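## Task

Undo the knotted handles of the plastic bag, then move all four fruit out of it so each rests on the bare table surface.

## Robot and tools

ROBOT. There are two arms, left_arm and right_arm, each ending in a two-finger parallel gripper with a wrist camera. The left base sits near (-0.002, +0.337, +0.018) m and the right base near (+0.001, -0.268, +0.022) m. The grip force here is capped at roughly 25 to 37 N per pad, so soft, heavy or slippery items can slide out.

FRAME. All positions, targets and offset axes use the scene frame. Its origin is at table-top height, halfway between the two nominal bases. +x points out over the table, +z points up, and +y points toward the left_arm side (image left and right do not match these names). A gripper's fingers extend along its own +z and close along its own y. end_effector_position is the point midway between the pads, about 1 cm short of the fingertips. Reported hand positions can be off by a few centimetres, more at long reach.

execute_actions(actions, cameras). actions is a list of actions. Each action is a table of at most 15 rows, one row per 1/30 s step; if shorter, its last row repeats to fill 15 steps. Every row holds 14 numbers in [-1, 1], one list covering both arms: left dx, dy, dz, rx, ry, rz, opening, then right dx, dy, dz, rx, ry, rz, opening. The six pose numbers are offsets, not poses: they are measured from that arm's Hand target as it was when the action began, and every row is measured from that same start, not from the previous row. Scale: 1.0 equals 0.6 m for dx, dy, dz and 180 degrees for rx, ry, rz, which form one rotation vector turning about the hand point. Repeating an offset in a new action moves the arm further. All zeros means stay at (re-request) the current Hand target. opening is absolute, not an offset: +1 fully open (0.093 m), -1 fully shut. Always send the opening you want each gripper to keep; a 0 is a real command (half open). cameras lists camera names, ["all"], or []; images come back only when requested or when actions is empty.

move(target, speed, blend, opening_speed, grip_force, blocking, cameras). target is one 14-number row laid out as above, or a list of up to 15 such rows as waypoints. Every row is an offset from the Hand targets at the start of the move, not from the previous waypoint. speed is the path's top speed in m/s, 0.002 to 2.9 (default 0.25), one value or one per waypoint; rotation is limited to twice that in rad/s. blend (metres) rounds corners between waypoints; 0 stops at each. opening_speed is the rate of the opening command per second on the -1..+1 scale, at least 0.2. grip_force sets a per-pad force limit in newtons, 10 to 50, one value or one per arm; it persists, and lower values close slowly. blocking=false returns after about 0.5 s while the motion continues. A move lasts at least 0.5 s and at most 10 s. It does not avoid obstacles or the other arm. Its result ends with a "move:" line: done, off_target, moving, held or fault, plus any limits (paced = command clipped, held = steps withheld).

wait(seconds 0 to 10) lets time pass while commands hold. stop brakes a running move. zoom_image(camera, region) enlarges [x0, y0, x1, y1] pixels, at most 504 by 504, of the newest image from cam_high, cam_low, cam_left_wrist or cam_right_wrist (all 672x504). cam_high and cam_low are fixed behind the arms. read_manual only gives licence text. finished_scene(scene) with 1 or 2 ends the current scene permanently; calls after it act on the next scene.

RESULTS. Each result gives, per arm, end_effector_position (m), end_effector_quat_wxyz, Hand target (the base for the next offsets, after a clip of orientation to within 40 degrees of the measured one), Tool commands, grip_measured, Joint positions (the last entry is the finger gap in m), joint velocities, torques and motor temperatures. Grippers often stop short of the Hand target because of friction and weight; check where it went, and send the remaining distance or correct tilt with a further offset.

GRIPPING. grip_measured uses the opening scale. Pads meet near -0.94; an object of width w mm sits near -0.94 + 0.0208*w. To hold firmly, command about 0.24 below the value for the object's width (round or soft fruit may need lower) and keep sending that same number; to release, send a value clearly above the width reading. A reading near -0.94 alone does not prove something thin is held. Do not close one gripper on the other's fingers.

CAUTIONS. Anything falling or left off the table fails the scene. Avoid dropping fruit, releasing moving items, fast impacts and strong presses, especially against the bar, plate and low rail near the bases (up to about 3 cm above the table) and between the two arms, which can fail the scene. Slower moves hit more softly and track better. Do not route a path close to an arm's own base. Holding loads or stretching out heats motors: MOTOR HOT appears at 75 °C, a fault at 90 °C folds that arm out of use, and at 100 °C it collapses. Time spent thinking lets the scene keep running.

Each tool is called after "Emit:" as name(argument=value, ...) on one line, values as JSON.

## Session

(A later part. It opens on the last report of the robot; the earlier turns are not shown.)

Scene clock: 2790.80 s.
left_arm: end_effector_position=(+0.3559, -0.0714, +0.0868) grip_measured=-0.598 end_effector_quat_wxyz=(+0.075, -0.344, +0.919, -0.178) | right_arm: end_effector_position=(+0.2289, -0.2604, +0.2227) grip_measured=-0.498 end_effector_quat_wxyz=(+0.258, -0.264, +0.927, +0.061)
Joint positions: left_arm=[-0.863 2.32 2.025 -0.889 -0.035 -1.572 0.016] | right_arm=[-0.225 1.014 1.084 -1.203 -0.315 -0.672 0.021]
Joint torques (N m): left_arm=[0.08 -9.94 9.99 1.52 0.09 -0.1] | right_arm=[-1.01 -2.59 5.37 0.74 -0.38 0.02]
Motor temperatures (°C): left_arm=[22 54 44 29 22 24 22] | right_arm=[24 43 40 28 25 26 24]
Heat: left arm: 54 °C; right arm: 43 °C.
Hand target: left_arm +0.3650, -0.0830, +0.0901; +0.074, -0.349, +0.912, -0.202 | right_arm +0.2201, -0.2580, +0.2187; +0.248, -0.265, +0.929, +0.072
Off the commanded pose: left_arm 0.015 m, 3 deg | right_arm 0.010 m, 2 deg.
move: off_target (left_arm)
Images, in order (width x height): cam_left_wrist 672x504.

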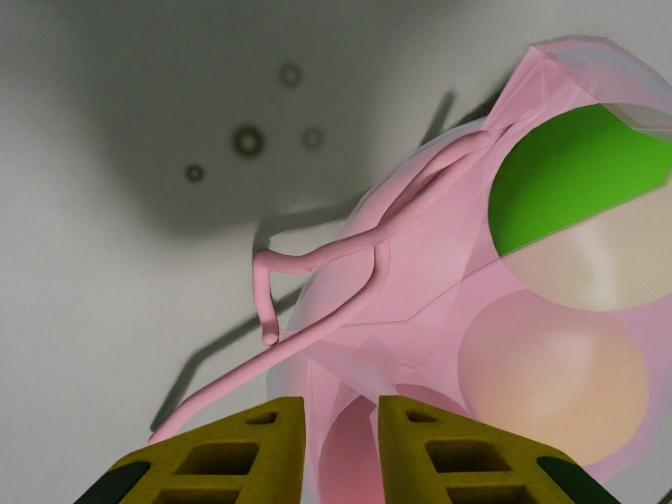

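Emit:
execute_actions(actions=[], cameras=["cam_high", "cam_left_wrist", "cam_right_wrist"])

Scene clock: 2807.17 s.
left_arm: end_effector_position=(+0.3558, -0.0714, +0.0868) grip_measured=-0.598 end_effector_quat_wxyz=(+0.075, -0.344, +0.919, -0.178) | right_arm: end_effector_position=(+0.2289, -0.2604, +0.2227) grip_measured=-0.498 end_effector_quat_wxyz=(+0.258, -0.264, +0.927, +0.061)
Joint positions: left_arm=[-0.863 2.32 2.025 -0.889 -0.035 -1.572 0.016] | right_arm=[-0.225 1.014 1.084 -1.203 -0.315 -0.672 0.021]
Joint velocities: within noise
Joint torques (N m): left_arm=[0.05 -9.94 9.87 1.54 0.1 -0.1] | right_arm=[-1.07 -2.69 5.46 0.73 -0.42 0.02]
Motor temperatures (°C): left_arm=[22 56 44 31 22 24 22] | right_arm=[24 42 39 28 25 26 24]
Heat: left arm: 56 °C; right arm: 42 °C.
Hand target: left_arm +0.3650, -0.0830, +0.0901; +0.074, -0.349, +0.912, -0.202 | right_arm +0.2201, -0.2580, +0.2187; +0.248, -0.265, +0.929, +0.072
Tool commands: left_gripper/opening=-0.6 right_gripper/opening=-0.5
Off the commanded pose: left_arm 0.015 m, 3 deg | right_arm 0.010 m, 2 deg.
Images, in order (width x height): cam_high 672x504, cam_left_wrist 672x504, cam_right_wrist 672x504.

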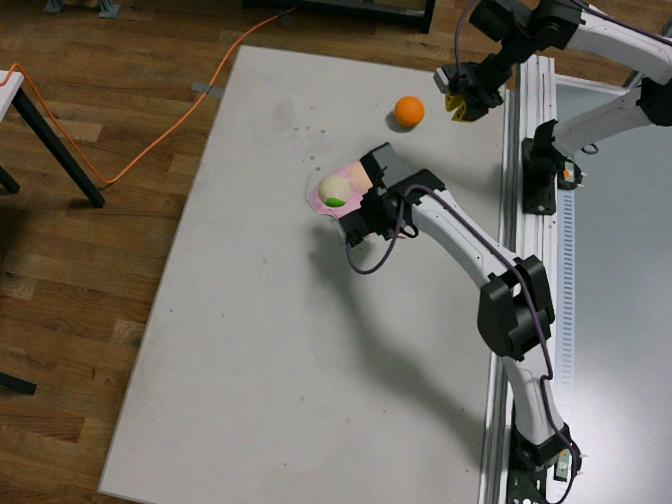

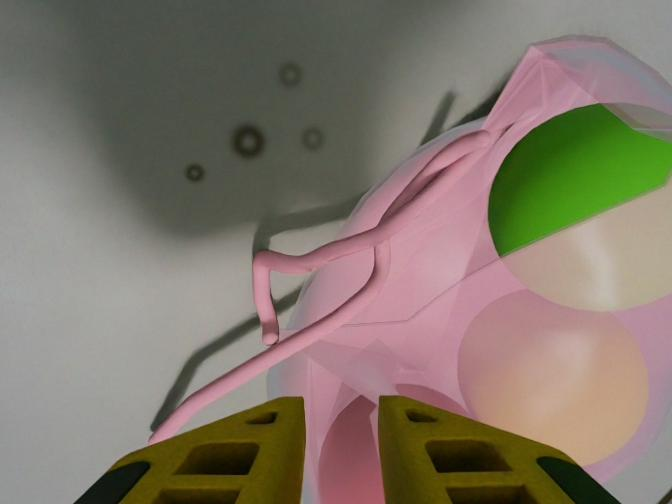

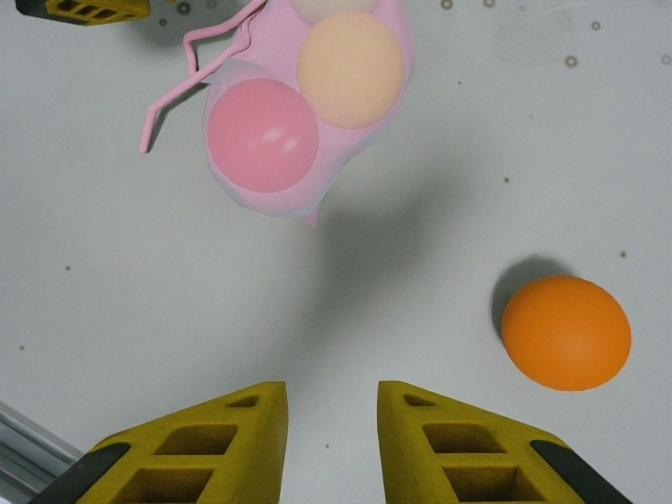

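Emit:
move(target=[-0.1667, 0.3333, 0.1667, 0, 0, 0, -0.6, 0.3832, 0.1967, -0.0978, -0.1040, 0.0697, 0.0967, 0.9], speed=0.25, cameras=["cam_high", "cam_right_wrist"])

Scene clock: 2844.53 s.
left_arm: end_effector_position=(+0.2760, +0.1097, +0.1973) grip_measured=-0.598 end_effector_quat_wxyz=(+0.091, -0.353, +0.905, -0.220) | right_arm: end_effector_position=(+0.4498, -0.1426, +0.1641) grip_measured=+0.897 end_effector_quat_wxyz=(+0.097, -0.421, +0.902, -0.012)
Joint positions: left_arm=[-0.67 1.477 1.31 -0.924 0.047 -1.425 0.016] | right_arm=[0.241 2.177 2.14 -1.335 0.017 -0.592 0.088]
Joint torques (N m): left_arm=[0.12 -5.96 6.41 0.92 0.17 0.21] | right_arm=[0.44 -9.4 8.94 0.38 0.06 0.05]
Motor temperatures (°C): left_arm=[22 56 45 32 22 24 22] | right_arm=[24 42 39 28 25 26 24]
Heat: left arm: 56 °C; right arm: 42 °C.
Hand target: left_arm +0.2650, +0.1170, +0.1901; +0.074, -0.349, +0.912, -0.202 | right_arm +0.4500, -0.1399, +0.1600; +0.086, -0.429, +0.899, -0.015
Off the commanded pose: left_arm 0.015 m, 3 deg | right_arm 0.005 m, 2 deg.
move: off_target (left_arm)
Images, in order (width x height): cam_high 672x504, cam_right_wrist 672x504.

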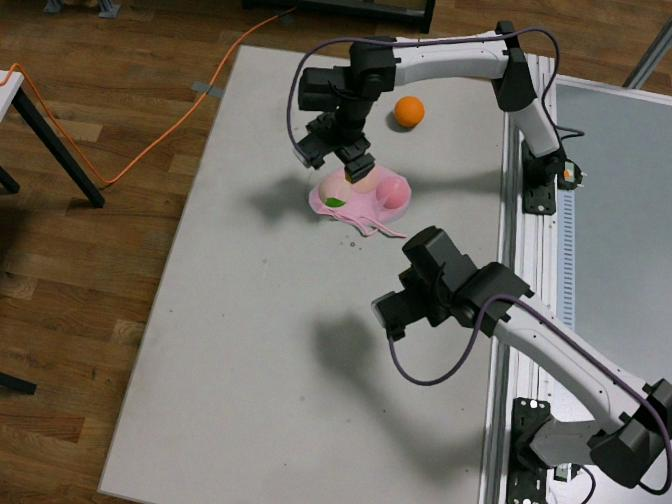

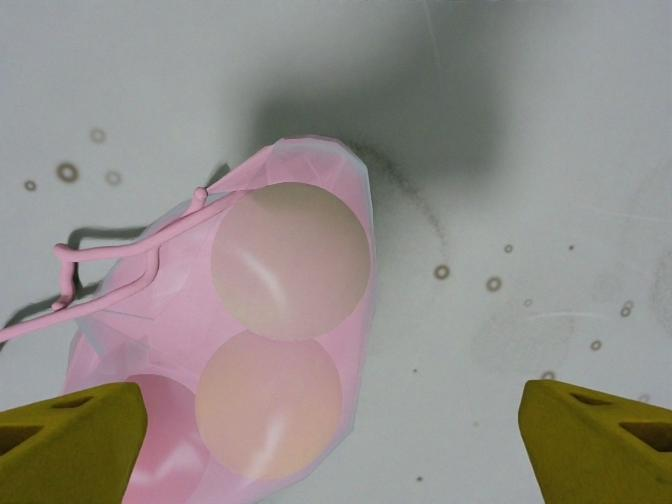

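Emit:
zoom_image(camera="cam_right_wrist", region=[40, 120, 390, 400])

Emit:
zoom_image(camera="cam_high", region=[290, 140, 430, 260])

Scaled by 1.440 from the camera's 672x504 image, which has a finer 960x720 frame.

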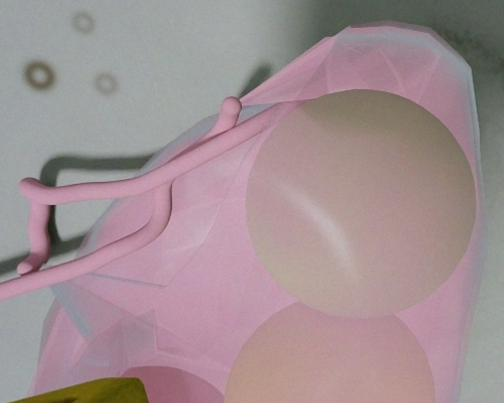

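Scaled by 3.600 from the camera's 672x504 image, which has a finer 960x720 frame.

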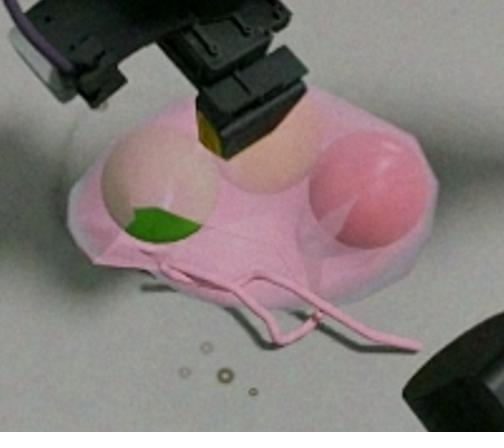

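Emit:
move(target=[[0.1667, -0.3333, -0.1667, 0, 0, 0, -0.6, -0.3832, -0.1968, 0.0978, 0.1040, -0.0697, -0.0967, -0.5], [0.1667, -0.3300, -0.2500, 0, 0, 0, -0.6, -0.3832, -0.1968, 0.0978, 0.1040, -0.0697, -0.0967, -0.5]], speed=[0.25, 0.1], cameras=["cam_left_wrist", "cam_right_wrist"])

Scene clock: 2912.30 s.
left_arm: end_effector_position=(+0.3611, -0.0778, +0.0468) grip_measured=-0.598 end_effector_quat_wxyz=(+0.066, -0.346, +0.915, -0.197) | right_arm: end_effector_position=(+0.2277, -0.2602, +0.2268) grip_measured=-0.498 end_effector_quat_wxyz=(+0.266, -0.265, +0.925, +0.057)
Joint positions: left_arm=[-0.852 2.353 1.911 -0.711 -0.003 -1.573 0.016] | right_arm=[-0.226 0.997 1.086 -1.203 -0.315 -0.672 0.021]
Joint torques (N m): left_arm=[-0.49 -10.44 6.63 1.61 -0.23 -0.04] | right_arm=[-0.91 -1.2 5.26 0.77 -0.38 0.01]
Motor temperatures (°C): left_arm=[22 44 44 29 21 24 22] | right_arm=[24 51 43 26 24 26 24]
Heat: left arm: 44 °C; right arm: 51 °C.
Hand target: left_arm +0.3649, -0.0810, +0.0401; +0.074, -0.349, +0.912, -0.202 | right_arm +0.2201, -0.2579, +0.2189; +0.248, -0.265, +0.929, +0.072
Off the commanded pose: left_arm 0.008 m, 1 deg | right_arm 0.011 m, 3 deg.
move: off_target (right_arm)
Images, in order (width x height): cam_left_wrist 672x504, cam_right_wrist 672x504.

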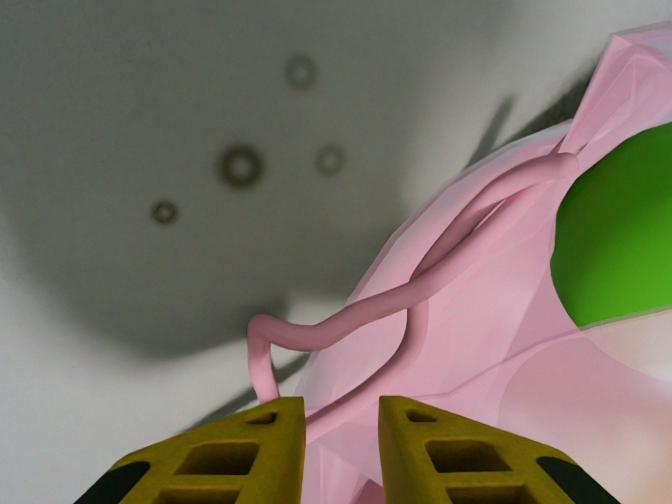

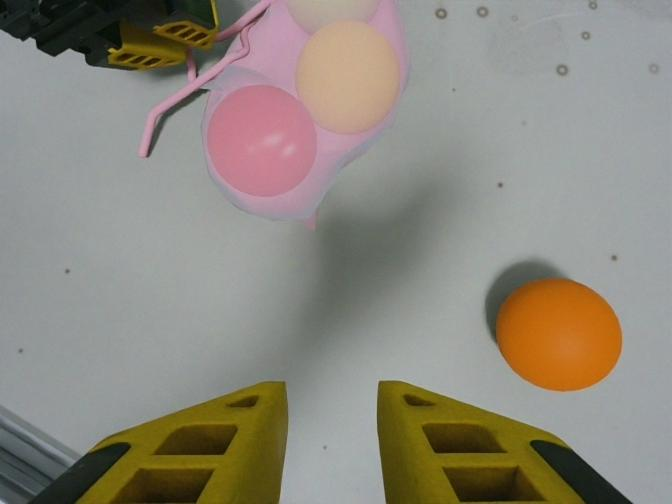

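Emit:
move(target=[[-0.005, 0.0200, 0.0, 0, 0, 0, -0.55, 0, 0, 0, 0, 0, 0, -0.5], [-0.005, 0.0200, -0.030, 0, 0, 0, -0.55, 0, 0, 0, 0, 0, 0, -0.5]], speed=[0.15, 0.06], cameras=["cam_left_wrist"])

Scene clock: 2923.87 s.
left_arm: end_effector_position=(+0.3534, -0.0653, +0.0185) grip_measured=-0.552 end_effector_quat_wxyz=(+0.061, -0.349, +0.918, -0.180) | right_arm: end_effector_position=(+0.2277, -0.2602, +0.2268) grip_measured=-0.498 end_effector_quat_wxyz=(+0.266, -0.265, +0.925, +0.057)
Joint positions: left_arm=[-0.847 2.352 1.806 -0.643 -0.003 -1.573 0.019] | right_arm=[-0.226 0.997 1.086 -1.203 -0.315 -0.672 0.021]
Joint torques (N m): left_arm=[0.12 -12.03 5.46 1.76 -0.16 0.09] | right_arm=[-0.88 -1.07 5.33 0.79 -0.4 0.03]
Motor temperatures (°C): left_arm=[22 50 44 31 21 24 22] | right_arm=[24 48 41 27 25 26 24]
Heat: left arm: 50 °C; right arm: 48 °C.
Hand target: left_arm +0.3619, -0.0690, +0.0221; +0.074, -0.349, +0.912, -0.202 | right_arm +0.2201, -0.2579, +0.2189; +0.248, -0.265, +0.929, +0.072
Off the commanded pose: left_arm 0.010 m, 3 deg | right_arm 0.011 m, 3 deg.
move: off_target (left_arm, right_arm)
Images, in order (width x height): cam_left_wrist 672x504.

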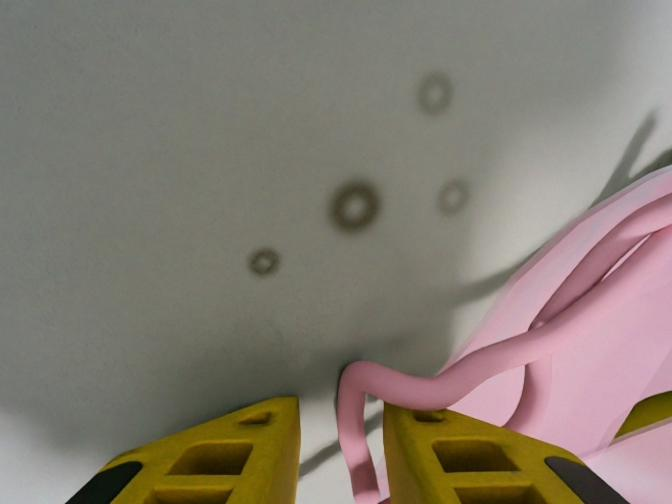

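Emit:
move(target=[0, 0, 0, 0, 0, 0, -1.0, 0, 0, 0, 0, 0, 0, -0.5], opening_speed=0.6, cameras=["cam_left_wrist"])

Scene clock: 2927.63 s.
left_arm: end_effector_position=(+0.3555, -0.0677, +0.0195) grip_measured=-0.920 end_effector_quat_wxyz=(+0.064, -0.349, +0.916, -0.189) | right_arm: end_effector_position=(+0.2277, -0.2602, +0.2268) grip_measured=-0.498 end_effector_quat_wxyz=(+0.266, -0.265, +0.925, +0.057)
Joint positions: left_arm=[-0.847 2.349 1.797 -0.618 -0.003 -1.573 0.001] | right_arm=[-0.226 0.997 1.086 -1.203 -0.315 -0.672 0.021]
Joint torques (N m): left_arm=[0.06 -11.88 6.06 1.57 -0.18 0.09] | right_arm=[-0.92 -1.37 5.41 0.74 -0.36 0.03]
Heat: left arm: 51 °C; right arm: 47 °C.
Hand target: left_arm +0.3619, -0.0690, +0.0221; +0.074, -0.349, +0.912, -0.202 | right_arm +0.2201, -0.2579, +0.2189; +0.248, -0.265, +0.929, +0.072
Off the commanded pose: left_arm 0.007 m, 2 deg | right_arm 0.011 m, 3 deg.
move: off_target (right_arm)
Images, in order (width x height): cam_left_wrist 672x504.

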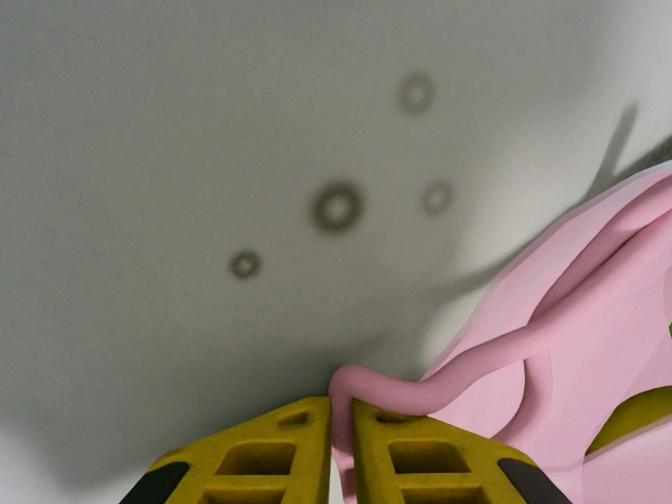

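Emit:
move(target=[-0.0833, 0.0100, 0.0400, 0, 0, 0, -1.0, 0, 0, 0, 0, 0, 0, -0.5], speed=0.06, cameras=["cam_left_wrist", "cam_right_wrist"])

Scene clock: 2932.13 s.
left_arm: end_effector_position=(+0.3084, -0.0577, +0.0324) grip_measured=-0.920 end_effector_quat_wxyz=(+0.060, -0.347, +0.919, -0.180) | right_arm: end_effector_position=(+0.2277, -0.2602, +0.2268) grip_measured=-0.498 end_effector_quat_wxyz=(+0.266, -0.265, +0.925, +0.057)
Joint positions: left_arm=[-0.912 2.203 1.607 -0.596 -0.025 -1.628 0.001] | right_arm=[-0.226 0.997 1.086 -1.203 -0.315 -0.672 0.021]
Joint torques (N m): left_arm=[-0.7 -12.74 6.06 1.49 -0.29 -0.1] | right_arm=[-0.99 -1.28 5.31 0.75 -0.4 0.01]
Heat: left arm: 53 °C; right arm: 46 °C.
Hand target: left_arm +0.3120, -0.0630, +0.0460; +0.074, -0.350, +0.912, -0.202 | right_arm +0.2201, -0.2579, +0.2189; +0.248, -0.265, +0.929, +0.072
Off the commanded pose: left_arm 0.015 m, 3 deg | right_arm 0.011 m, 3 deg.
move: off_target (left_arm, right_arm)
Images, in order (width x height): cam_left_wrist 672x504, cam_right_wrist 672x504.

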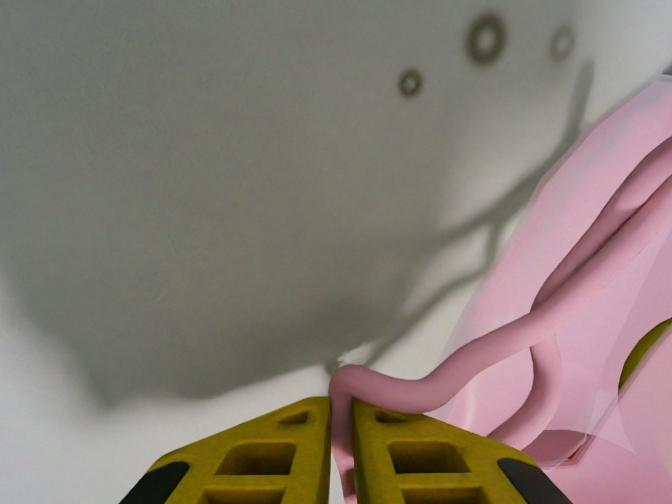

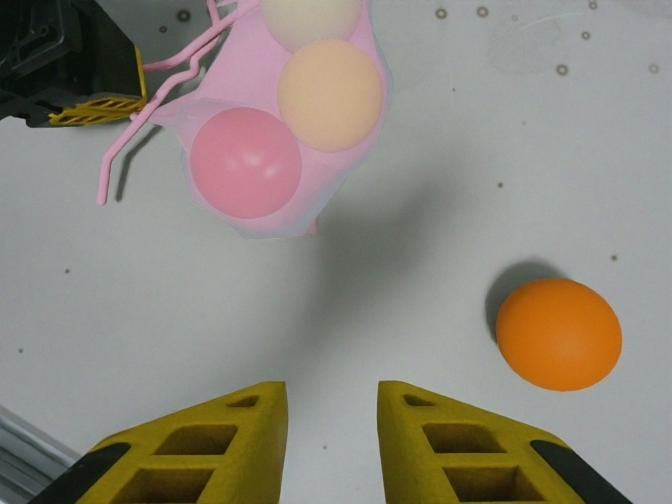

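Emit:
move(target=[-0.0333, 0.0250, 0.0833, 0, 0, 0, -1.0, 0, 0, 0, 0, 0, 0, -0.5], speed=0.06, cameras=["cam_high", "cam_left_wrist", "cam_right_wrist"])

Scene clock: 2964.03 s.
left_arm: end_effector_position=(+0.3007, -0.0571, +0.0924) grip_measured=-0.920 end_effector_quat_wxyz=(+0.072, -0.345, +0.910, -0.218) | right_arm: end_effector_position=(+0.2277, -0.2602, +0.2268) grip_measured=-0.498 end_effector_quat_wxyz=(+0.266, -0.265, +0.925, +0.057)
Joint positions: left_arm=[-0.928 2.058 1.592 -0.644 -0.034 -1.644 0.001] | right_arm=[-0.226 0.997 1.086 -1.203 -0.315 -0.672 0.021]
Joint torques (N m): left_arm=[-0.9 -11.67 6.23 0.86 -0.31 -0.07] | right_arm=[-0.92 -1.2 5.34 0.77 -0.39 0.01]
Motor temperatures (°C): left_arm=[22 61 43 32 21 24 22] | right_arm=[24 42 39 27 25 26 24]
Heat: left arm: 61 °C; right arm: 42 °C.
Hand target: left_arm +0.2920, -0.0479, +0.0960; +0.074, -0.349, +0.912, -0.202 | right_arm +0.2201, -0.2579, +0.2189; +0.248, -0.265, +0.929, +0.072
Off the commanded pose: left_arm 0.013 m, 2 deg | right_arm 0.011 m, 3 deg.
move: off_target (left_arm, right_arm)
Images, in order (width x height): cam_high 672x504, cam_left_wrist 672x504, cam_right_wrist 672x504.

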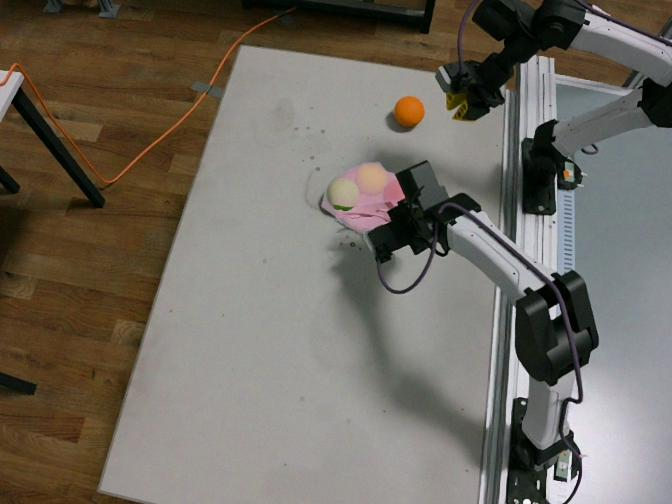

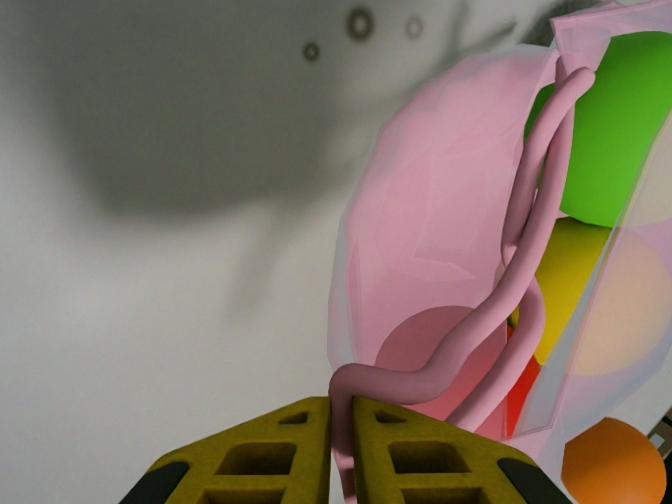

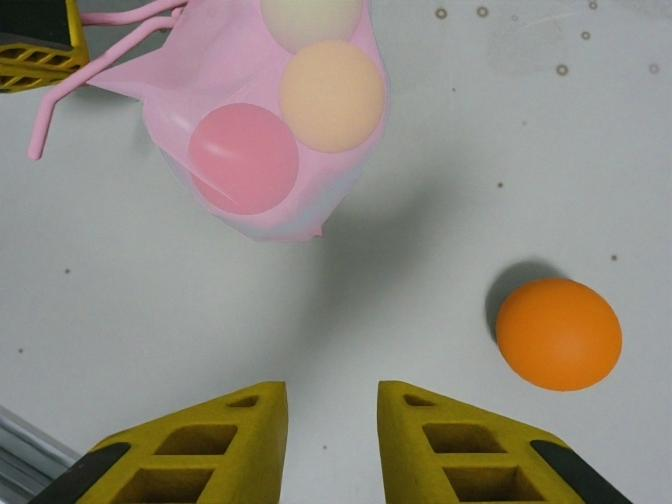

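Emit:
zoom_image(camera="cam_left_wrist", region=[430, 30, 672, 330])

Scaled by 1.680 from the camera's 672x504 image, which has a finer 960x720 frame.

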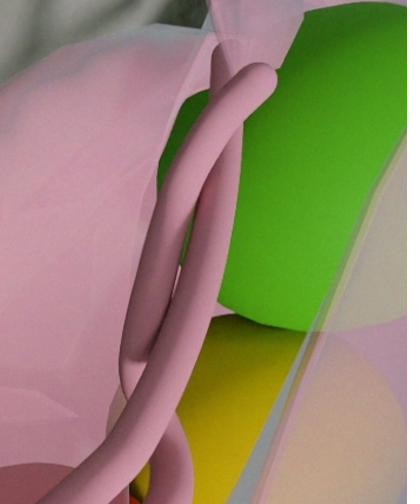

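Emit:
move(target=[[0.0750, -0.0250, -0.1050, 0, 0, 0, -1.0, 0, 0, 0, 0, 0, 0, -0.5], [0.0750, -0.0250, -0.1050, 0, 0, 0, -0.45, 0, 0, 0, 0, 0, 0, -0.5], [0.0750, -0.0250, 0.0500, 0, 0, 0, -0.45, 0, 0, 0, 0, 0, 0, -0.5], [-0.0500, 0.2700, 0.1667, 0, 0, 0, -0.45, 0, 0, 0, 0, 0, 0, -0.5]], speed=[0.08, 0.08, 0.1, 0.25], opening_speed=0.5, cameras=["cam_high", "cam_right_wrist"])

Scene clock: 2993.50 s.
left_arm: end_effector_position=(+0.2731, +0.1067, +0.2033) grip_measured=-0.452 end_effector_quat_wxyz=(+0.091, -0.354, +0.904, -0.221) | right_arm: end_effector_position=(+0.2277, -0.2602, +0.2268) grip_measured=-0.498 end_effector_quat_wxyz=(+0.266, -0.265, +0.925, +0.057)
Joint positions: left_arm=[-0.686 1.477 1.333 -0.946 0.04 -1.44 0.024] | right_arm=[-0.226 0.997 1.086 -1.203 -0.315 -0.672 0.021]
Joint torques (N m): left_arm=[0.09 -5.89 6.41 0.92 0.14 0.17] | right_arm=[-1.1 -1.25 5.37 0.78 -0.38 0.06]
Motor temperatures (°C): left_arm=[22 58 43 31 21 24 22] | right_arm=[24 40 38 27 25 26 24]
Heat: left arm: 58 °C; right arm: 40 °C.
Hand target: left_arm +0.2620, +0.1140, +0.1961; +0.074, -0.349, +0.912, -0.202 | right_arm +0.2201, -0.2579, +0.2189; +0.248, -0.265, +0.929, +0.072
Off the commanded pose: left_arm 0.015 m, 3 deg | right_arm 0.011 m, 3 deg.
move: off_target (left_arm, right_arm); target 2's new opening was sent with left_arm's hand 0.016 m and 3 deg from that target
Images, in order (width x height): cam_high 672x504, cam_right_wrist 672x504.

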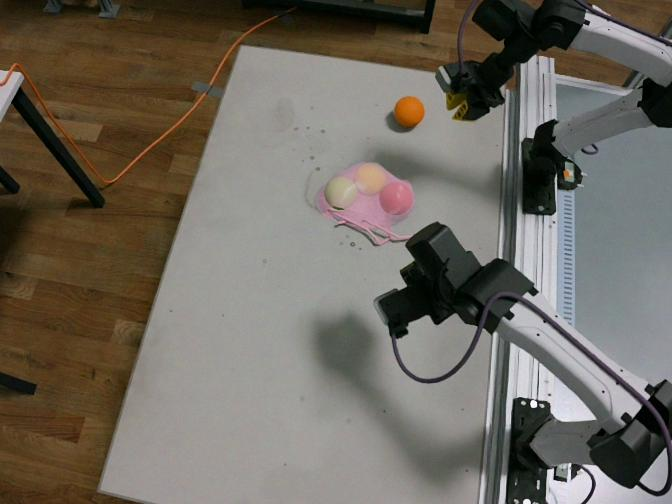

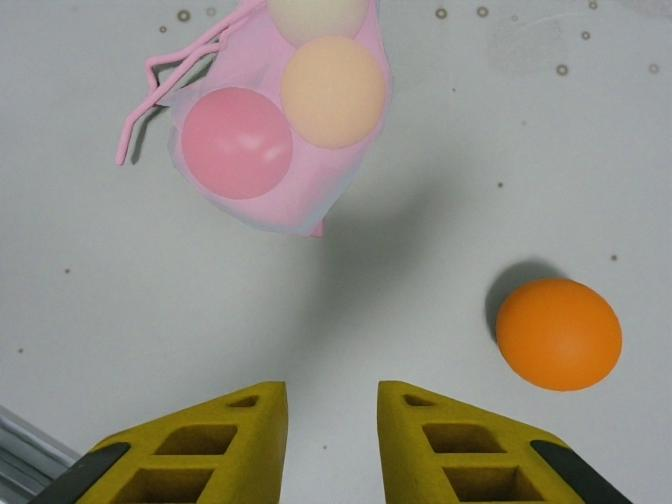

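Emit:
zoom_image(camera="cam_right_wrist", region=[80, 0, 320, 190])

Emit:
zoom_image(camera="cam_high", region=[300, 150, 430, 255])

Scaled by 2.100 from the camera's 672x504 image, which has a finer 960x720 frame.

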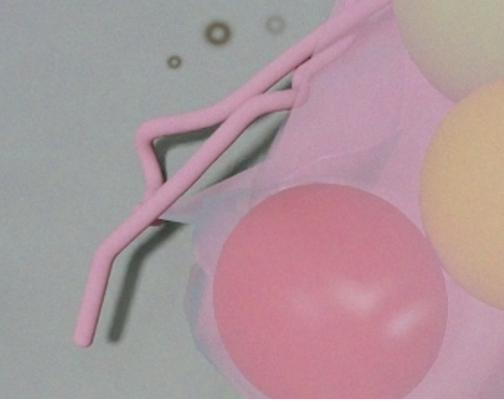

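Scaled by 3.877 from the camera's 672x504 image, which has a finer 960x720 frame.

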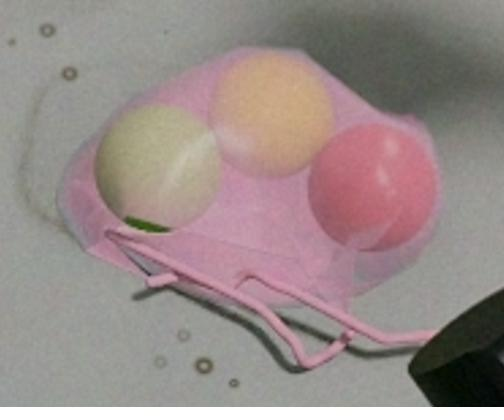

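Emit:
move(target=[0, 0, 0, 0, 0, 0, -0.45, 0.3332, 0.2798, -0.1315, 0.02367, 0.13266, -0.27411, -0.5], speed=0.25, cameras=["cam_right_wrist"])

Scene clock: 3022.03 s.
left_arm: end_effector_position=(+0.2730, +0.1067, +0.2033) grip_measured=-0.452 end_effector_quat_wxyz=(+0.091, -0.353, +0.904, -0.221) | right_arm: end_effector_position=(+0.4197, -0.0934, +0.1424) grip_measured=-0.498 end_effector_quat_wxyz=(+0.079, +0.172, +0.981, +0.053)
Joint positions: left_arm=[-0.686 1.477 1.333 -0.946 0.041 -1.439 0.024] | right_arm=[0.365 2.111 1.944 -1.213 0.02 0.751 0.021]
Joint torques (N m): left_arm=[0.05 -5.96 6.39 0.9 0.16 0.22] | right_arm=[0.43 -9.1 9.16 0.38 0.14 0.22]
Motor temperatures (°C): left_arm=[22 48 43 30 21 24 22] | right_arm=[24 40 38 27 25 26 24]
Heat: left arm: 48 °C; right arm: 40 °C.
Hand target: left_arm +0.2620, +0.1140, +0.1961; +0.074, -0.349, +0.912, -0.202 | right_arm +0.4200, -0.0901, +0.1399; +0.073, +0.173, +0.981, +0.047
Off the commanded pose: left_arm 0.015 m, 3 deg | right_arm 0.004 m, 1 deg.
move: off_target (left_arm)
Images, in order (width x height): cam_right_wrist 672x504.

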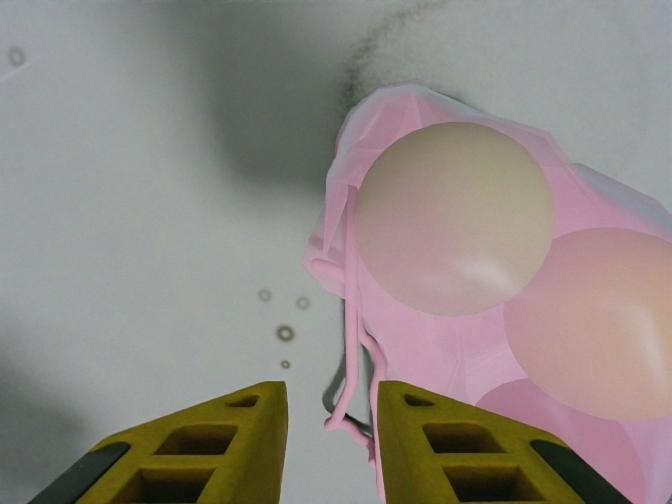

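Emit:
zoom_image(camera="cam_right_wrist", region=[260, 130, 480, 500])

Scaled by 1.362 from the camera's 672x504 image, which has a finer 960x720 frame.

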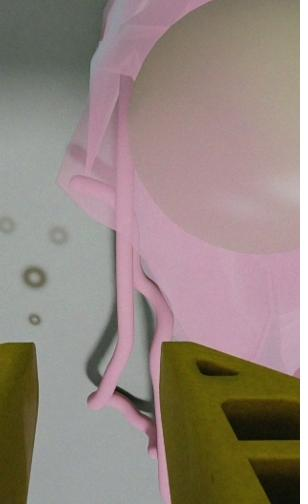

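Emit:
move(target=[0, 0, 0, 0, 0, 0, -0.45, -0.1100, 0.0583, -0.1333, 0, 0, -0.0556, -0.55], speed=0.15, cameras=["cam_right_wrist"])

Scene clock: 3038.90 s.
left_arm: end_effector_position=(+0.2730, +0.1067, +0.2033) grip_measured=-0.452 end_effector_quat_wxyz=(+0.091, -0.353, +0.904, -0.221) | right_arm: end_effector_position=(+0.3506, -0.0588, +0.0445) grip_measured=-0.547 end_effector_quat_wxyz=(+0.056, +0.255, +0.965, +0.023)
Joint positions: left_arm=[-0.686 1.477 1.333 -0.946 0.041 -1.439 0.024] | right_arm=[0.527 2.059 1.477 -0.883 0.073 1.082 0.019]
Joint torques (N m): left_arm=[0.05 -5.98 6.39 0.91 0.15 0.22] | right_arm=[0.34 -14.31 5.05 0.62 0.18 0.22]
Motor temperatures (°C): left_arm=[22 45 43 29 21 24 22] | right_arm=[24 46 40 26 25 26 24]
Heat: left arm: 45 °C; right arm: 46 °C.
Hand target: left_arm +0.2620, +0.1140, +0.1961; +0.074, -0.349, +0.912, -0.202 | right_arm +0.3539, -0.0552, +0.0597; +0.077, +0.258, +0.962, +0.040
Off the commanded pose: left_arm 0.015 m, 3 deg | right_arm 0.016 m, 3 deg.
move: off_target (left_arm, right_arm)
Images, in order (width x height): cam_right_wrist 672x504.

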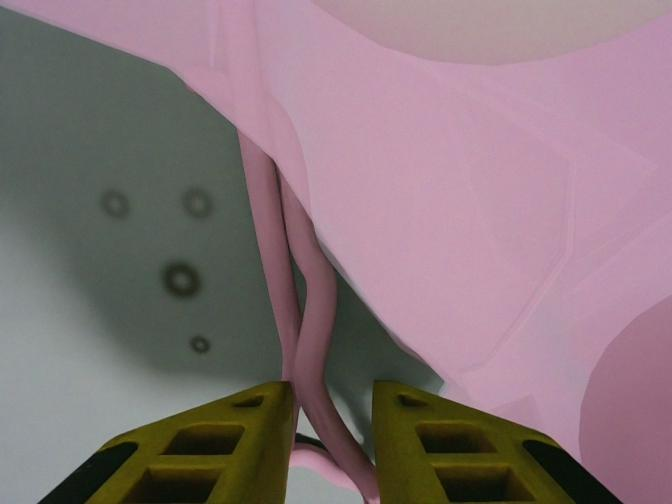

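Emit:
move(target=[[0, 0, 0, 0, 0, 0, -0.45, 0, 0, 0.03, 0, 0, 0, -0.7], [0, 0, 0, 0, 0, 0, -0.45, -0.0110, 0.0313, 0.01, 0, 0, 0, -0.7]], speed=0.1, cameras=["cam_right_wrist"])

Scene clock: 3069.53 s.
left_arm: end_effector_position=(+0.2730, +0.1067, +0.2033) grip_measured=-0.452 end_effector_quat_wxyz=(+0.091, -0.353, +0.904, -0.221) | right_arm: end_effector_position=(+0.3375, -0.0444, +0.0528) grip_measured=-0.697 end_effector_quat_wxyz=(+0.058, +0.254, +0.965, +0.023)
Joint positions: left_arm=[-0.686 1.477 1.333 -0.946 0.041 -1.439 0.024] | right_arm=[0.579 2.037 1.477 -0.905 0.082 1.132 0.012]
Joint torques (N m): left_arm=[0.12 -5.89 6.39 0.9 0.14 0.22] | right_arm=[0.17 -11.28 8.64 0.5 0.21 0.2]
Motor temperatures (°C): left_arm=[22 42 43 29 21 24 22] | right_arm=[24 55 39 26 25 26 24]
Heat: left arm: 43 °C; right arm: 55 °C.
Hand target: left_arm +0.2620, +0.1140, +0.1961; +0.074, -0.349, +0.912, -0.202 | right_arm +0.3473, -0.0364, +0.0657; +0.077, +0.258, +0.962, +0.040
Off the commanded pose: left_arm 0.015 m, 3 deg | right_arm 0.018 m, 3 deg.
move: off_target (left_arm, right_arm)
Images, in order (width x height): cam_right_wrist 672x504.

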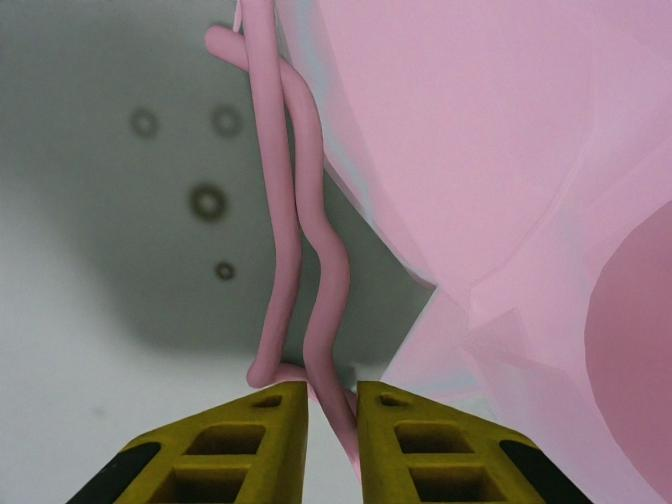

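Emit:
move(target=[0, 0, 0, 0, 0, 0, -0.45, 0.0400, 0.0040, -0.0150, 0, 0, 0, -0.6], speed=0.1, cameras=["cam_right_wrist"])

Scene clock: 3075.10 s.
left_arm: end_effector_position=(+0.2730, +0.1067, +0.2033) grip_measured=-0.452 end_effector_quat_wxyz=(+0.091, -0.353, +0.904, -0.221) | right_arm: end_effector_position=(+0.3629, -0.0377, +0.0562) grip_measured=-0.602 end_effector_quat_wxyz=(+0.071, +0.261, +0.962, +0.036)
Joint positions: left_arm=[-0.686 1.477 1.333 -0.946 0.041 -1.439 0.024] | right_arm=[0.557 2.093 1.57 -0.905 0.082 1.124 0.016]
Joint torques (N m): left_arm=[0.05 -5.94 6.43 0.91 0.16 0.22] | right_arm=[-0.61 -9.26 8.91 0.51 0.15 -0.02]
Motor temperatures (°C): left_arm=[22 42 43 29 21 24 22] | right_arm=[24 56 40 26 25 26 24]
Heat: left arm: 43 °C; right arm: 56 °C.
Hand target: left_arm +0.2620, +0.1140, +0.1961; +0.074, -0.349, +0.912, -0.202 | right_arm +0.3713, -0.0340, +0.0568; +0.077, +0.258, +0.962, +0.040
Off the commanded pose: left_arm 0.015 m, 3 deg | right_arm 0.009 m, 1 deg.
move: off_target (left_arm)
Images, in order (width x height): cam_right_wrist 672x504.

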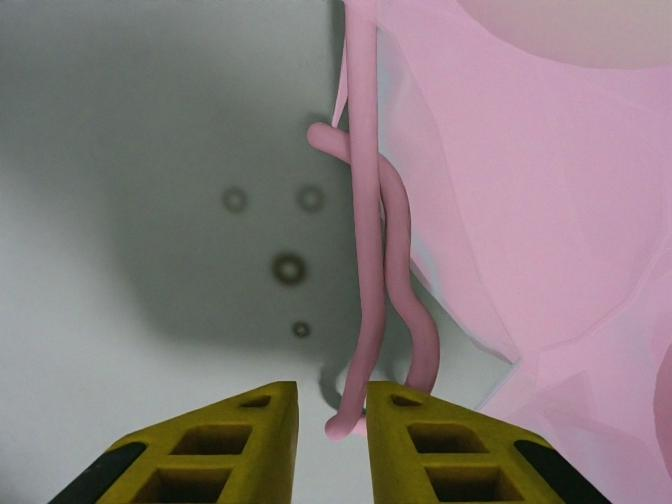

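Emit:
move(target=[0, 0, 0, 0, 0, 0, -0.45, -0.0033, -0.0058, -0.0500, 0, 0, 0, -0.6], speed=0.06, cameras=["cam_right_wrist"])

Scene clock: 3085.33 s.
left_arm: end_effector_position=(+0.2730, +0.1067, +0.2033) grip_measured=-0.452 end_effector_quat_wxyz=(+0.091, -0.353, +0.904, -0.221) | right_arm: end_effector_position=(+0.3682, -0.0356, +0.0377) grip_measured=-0.602 end_effector_quat_wxyz=(+0.079, +0.260, +0.961, +0.045)
Joint positions: left_arm=[-0.686 1.477 1.333 -0.946 0.041 -1.439 0.024] | right_arm=[0.553 2.116 1.525 -0.813 0.082 1.117 0.016]
Joint torques (N m): left_arm=[0.05 -5.89 6.42 0.91 0.16 0.23] | right_arm=[-0.72 -9.33 5.41 0.76 0.13 0.05]
Heat: left arm: 43 °C; right arm: 54 °C.
Hand target: left_arm +0.2620, +0.1140, +0.1961; +0.074, -0.349, +0.912, -0.202 | right_arm +0.3694, -0.0374, +0.0269; +0.077, +0.258, +0.962, +0.041
Off the commanded pose: left_arm 0.015 m, 3 deg | right_arm 0.011 m, 1 deg.
move: off_target (left_arm, right_arm)
Images, in order (width x height): cam_right_wrist 672x504.

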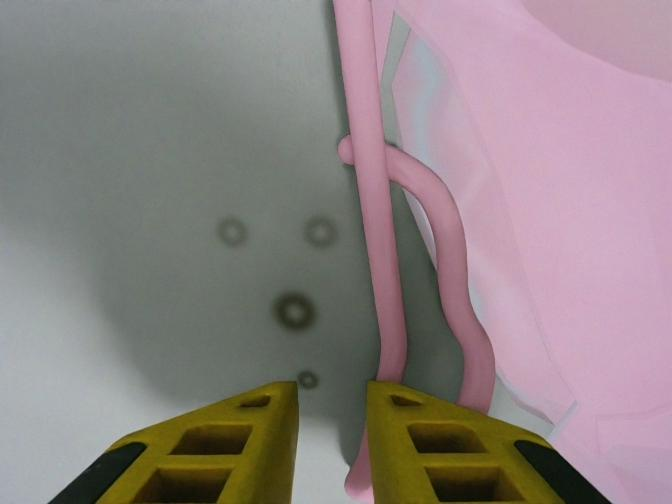

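Emit:
move(target=[[0, 0, 0, 0, 0, 0, -0.45, 0, 0, 0.0300, 0, 0, 0, -0.6], [0, 0, 0, 0, 0, 0, -0.45, -0.0110, -0.0190, 0.0250, 0, 0, 0, -0.6], [0, 0, 0, 0, 0, 0, -0.45, -0.0110, -0.0190, -0.0100, 0, 0, 0, -0.6]], speed=[0.08, 0.08, 0.05], cameras=["cam_right_wrist"])

Scene clock: 3093.80 s.
left_arm: end_effector_position=(+0.2730, +0.1067, +0.2033) grip_measured=-0.452 end_effector_quat_wxyz=(+0.091, -0.353, +0.904, -0.221) | right_arm: end_effector_position=(+0.3706, -0.0407, +0.0303) grip_measured=-0.602 end_effector_quat_wxyz=(+0.089, +0.260, +0.960, +0.054)
Joint positions: left_arm=[-0.686 1.477 1.333 -0.946 0.041 -1.439 0.024] | right_arm=[0.54 2.101 1.466 -0.74 0.082 1.102 0.016]
Joint torques (N m): left_arm=[0.06 -5.96 6.48 0.92 0.14 0.2] | right_arm=[-1.02 -10.52 3.89 0.56 0.12 0.03]
Heat: left arm: 43 °C; right arm: 54 °C.
Hand target: left_arm +0.2620, +0.1140, +0.1961; +0.074, -0.349, +0.912, -0.202 | right_arm +0.3628, -0.0489, +0.0208; +0.077, +0.258, +0.962, +0.040
Off the commanded pose: left_arm 0.015 m, 3 deg | right_arm 0.015 m, 2 deg.
move: off_target (left_arm, right_arm)
Images, in order (width x height): cam_right_wrist 672x504.

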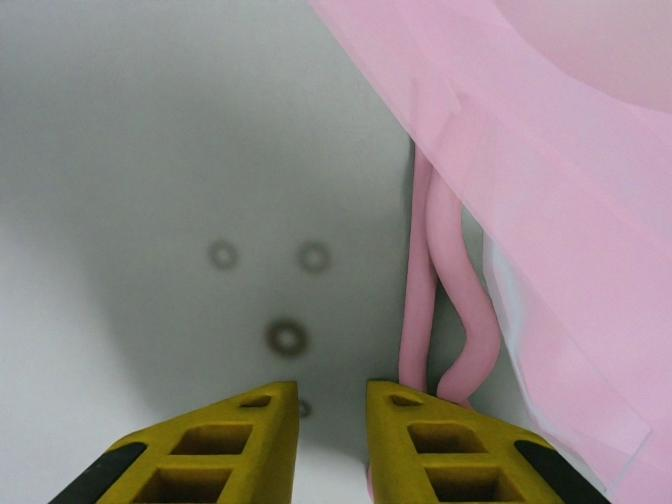

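Emit:
move(target=[[0, 0, 0, 0, 0, 0, -0.45, 0, 0, 0.0700, 0, 0, 0, -0.5], [0, 0, 0, 0, 0, 0, -0.45, 0, -0.0200, 0.0650, 0, 0, 0, -0.5]], speed=[0.08, 0.08], cameras=["cam_right_wrist"])

Scene clock: 3103.57 s.
left_arm: end_effector_position=(+0.2730, +0.1067, +0.2033) grip_measured=-0.452 end_effector_quat_wxyz=(+0.091, -0.353, +0.904, -0.221) | right_arm: end_effector_position=(+0.3626, -0.0610, +0.0456) grip_measured=-0.502 end_effector_quat_wxyz=(+0.067, +0.262, +0.962, +0.027)
Joint positions: left_arm=[-0.686 1.477 1.333 -0.946 0.041 -1.439 0.024] | right_arm=[0.511 2.072 1.499 -0.87 0.082 1.079 0.021]
Joint torques (N m): left_arm=[0.12 -5.94 6.42 0.9 0.15 0.22] | right_arm=[-0.43 -14.2 5.11 0.48 0.1 0.05]
Motor temperatures (°C): left_arm=[22 41 43 29 21 24 22] | right_arm=[24 55 39 26 24 26 24]
Heat: left arm: 43 °C; right arm: 55 °C.
Hand target: left_arm +0.2620, +0.1140, +0.1961; +0.074, -0.349, +0.912, -0.202 | right_arm +0.3628, -0.0609, +0.0598; +0.077, +0.258, +0.962, +0.040
Off the commanded pose: left_arm 0.015 m, 3 deg | right_arm 0.014 m, 2 deg.
move: off_target (left_arm, right_arm)
Images, in order (width x height): cam_right_wrist 672x504.

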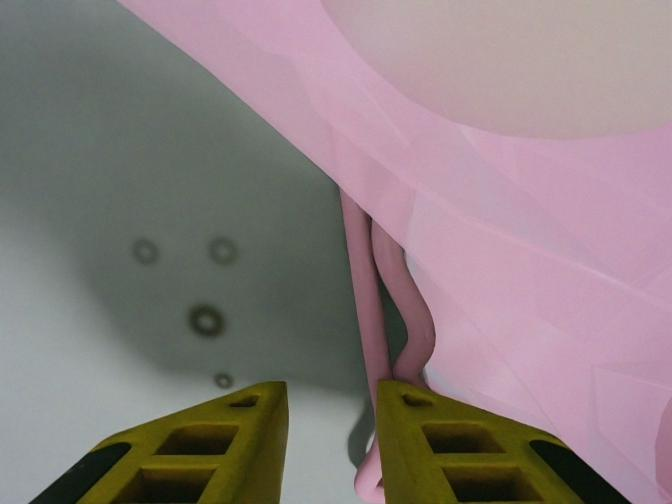

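Emit:
move(target=[-0.1000, 0.2333, 0, 0, 0, 0, -0.45, -0.0297, 0.0265, 0.0837, 0, 0, 0, -1.0], speed=0.12, cameras=["cam_right_wrist"])

Scene clock: 3126.63 s.
left_arm: end_effector_position=(+0.2146, +0.2524, +0.2026) grip_measured=-0.452 end_effector_quat_wxyz=(+0.097, -0.351, +0.907, -0.210) | right_arm: end_effector_position=(+0.3419, -0.0505, +0.0856) grip_measured=-0.983 end_effector_quat_wxyz=(+0.058, +0.257, +0.965, +0.021)
Joint positions: left_arm=[-0.222 1.045 1.055 -1.165 0.223 -1.006 0.024] | right_arm=[0.562 2.008 1.568 -1.028 0.082 1.12 0]
Joint torques (N m): left_arm=[0.25 -2.5 6.16 0.85 0.32 0.18] | right_arm=[0.46 -13.98 8.68 0.25 0.18 0.23]
Motor temperatures (°C): left_arm=[22 40 43 29 21 24 22] | right_arm=[24 64 39 26 24 26 24]
Heat: left arm: 43 °C; right arm: 64 °C.
Hand target: left_arm +0.2020, +0.2539, +0.1961; +0.074, -0.349, +0.912, -0.202 | right_arm +0.3450, -0.0450, +0.1101; +0.077, +0.258, +0.962, +0.040
Off the commanded pose: left_arm 0.014 m, 3 deg | right_arm 0.025 m, 3 deg.
move: off_target (left_arm, right_arm)
Images, in order (width x height): cam_right_wrist 672x504.

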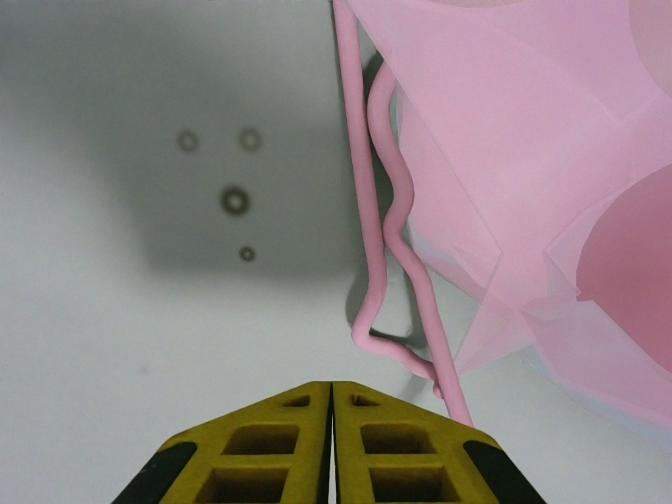

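Emit:
move(target=[0, 0, 0, 0, 0, 0, -0.45, -0.0075, -0.0175, -0.1000, 0, 0, 0, -0.6], speed=0.12, cameras=["cam_right_wrist"])

Scene clock: 3138.40 s.
left_arm: end_effector_position=(+0.2145, +0.2524, +0.2026) grip_measured=-0.452 end_effector_quat_wxyz=(+0.097, -0.351, +0.908, -0.210) | right_arm: end_effector_position=(+0.3367, -0.0551, +0.0454) grip_measured=-0.602 end_effector_quat_wxyz=(+0.066, +0.259, +0.963, +0.031)
Joint positions: left_arm=[-0.222 1.045 1.055 -1.166 0.223 -1.005 0.024] | right_arm=[0.558 2.004 1.393 -0.832 0.082 1.12 0.016]
Joint torques (N m): left_arm=[0.28 -2.52 6.13 0.82 0.32 0.21] | right_arm=[-0.84 -11.55 5.2 0.66 0.17 0.05]
Motor temperatures (°C): left_arm=[22 39 41 29 21 24 22] | right_arm=[24 61 39 25 24 26 24]
Heat: left arm: 41 °C; right arm: 61 °C.
Hand target: left_arm +0.2020, +0.2540, +0.1961; +0.074, -0.349, +0.912, -0.202 | right_arm +0.3405, -0.0554, +0.0501; +0.077, +0.258, +0.962, +0.040
Off the commanded pose: left_arm 0.014 m, 3 deg | right_arm 0.006 m, 2 deg.
move: off_target (left_arm)
Images, in order (width x height): cam_right_wrist 672x504.

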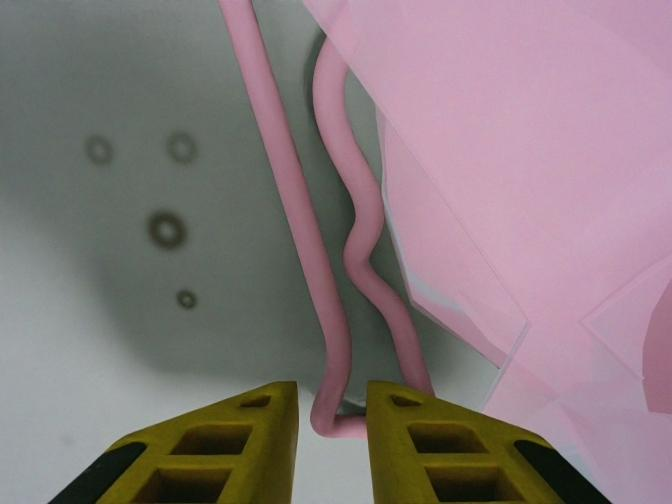

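Emit:
move(target=[[0, 0, 0, 0, 0, 0, -0.45, 0, 0, -0.0467, 0, 0, 0, -0.6], [0, 0, 0, 0, 0, 0, -0.45, 0, 0, -0.0467, 0, 0, 0, -0.76]], speed=[0.06, 0.06], cameras=["cam_right_wrist"])

Scene clock: 3149.17 s.
left_arm: end_effector_position=(+0.2145, +0.2524, +0.2026) grip_measured=-0.452 end_effector_quat_wxyz=(+0.097, -0.351, +0.908, -0.210) | right_arm: end_effector_position=(+0.3395, -0.0528, +0.0327) grip_measured=-0.757 end_effector_quat_wxyz=(+0.079, +0.259, +0.961, +0.046)
Joint positions: left_arm=[-0.222 1.045 1.055 -1.166 0.223 -1.005 0.024] | right_arm=[0.558 2.004 1.333 -0.731 0.082 1.12 0.009]
Joint torques (N m): left_arm=[0.27 -2.54 6.15 0.82 0.32 0.22] | right_arm=[-0.94 -8.21 5.04 0.75 0.13 0.01]
Motor temperatures (°C): left_arm=[22 38 41 29 21 24 22] | right_arm=[24 61 39 26 24 26 24]
Heat: left arm: 41 °C; right arm: 61 °C.
Hand target: left_arm +0.2020, +0.2540, +0.1961; +0.074, -0.349, +0.912, -0.202 | right_arm +0.3404, -0.0555, +0.0220; +0.077, +0.258, +0.962, +0.040
Off the commanded pose: left_arm 0.014 m, 3 deg | right_arm 0.011 m, 1 deg.
move: off_target (left_arm, right_arm); target 2's new opening was sent with right_arm's hand 0.011 m and 1 deg from that target
Images, in order (width x height): cam_right_wrist 672x504.

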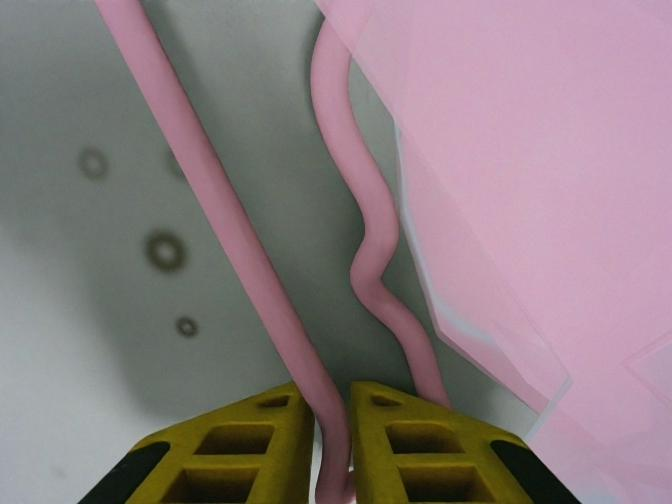

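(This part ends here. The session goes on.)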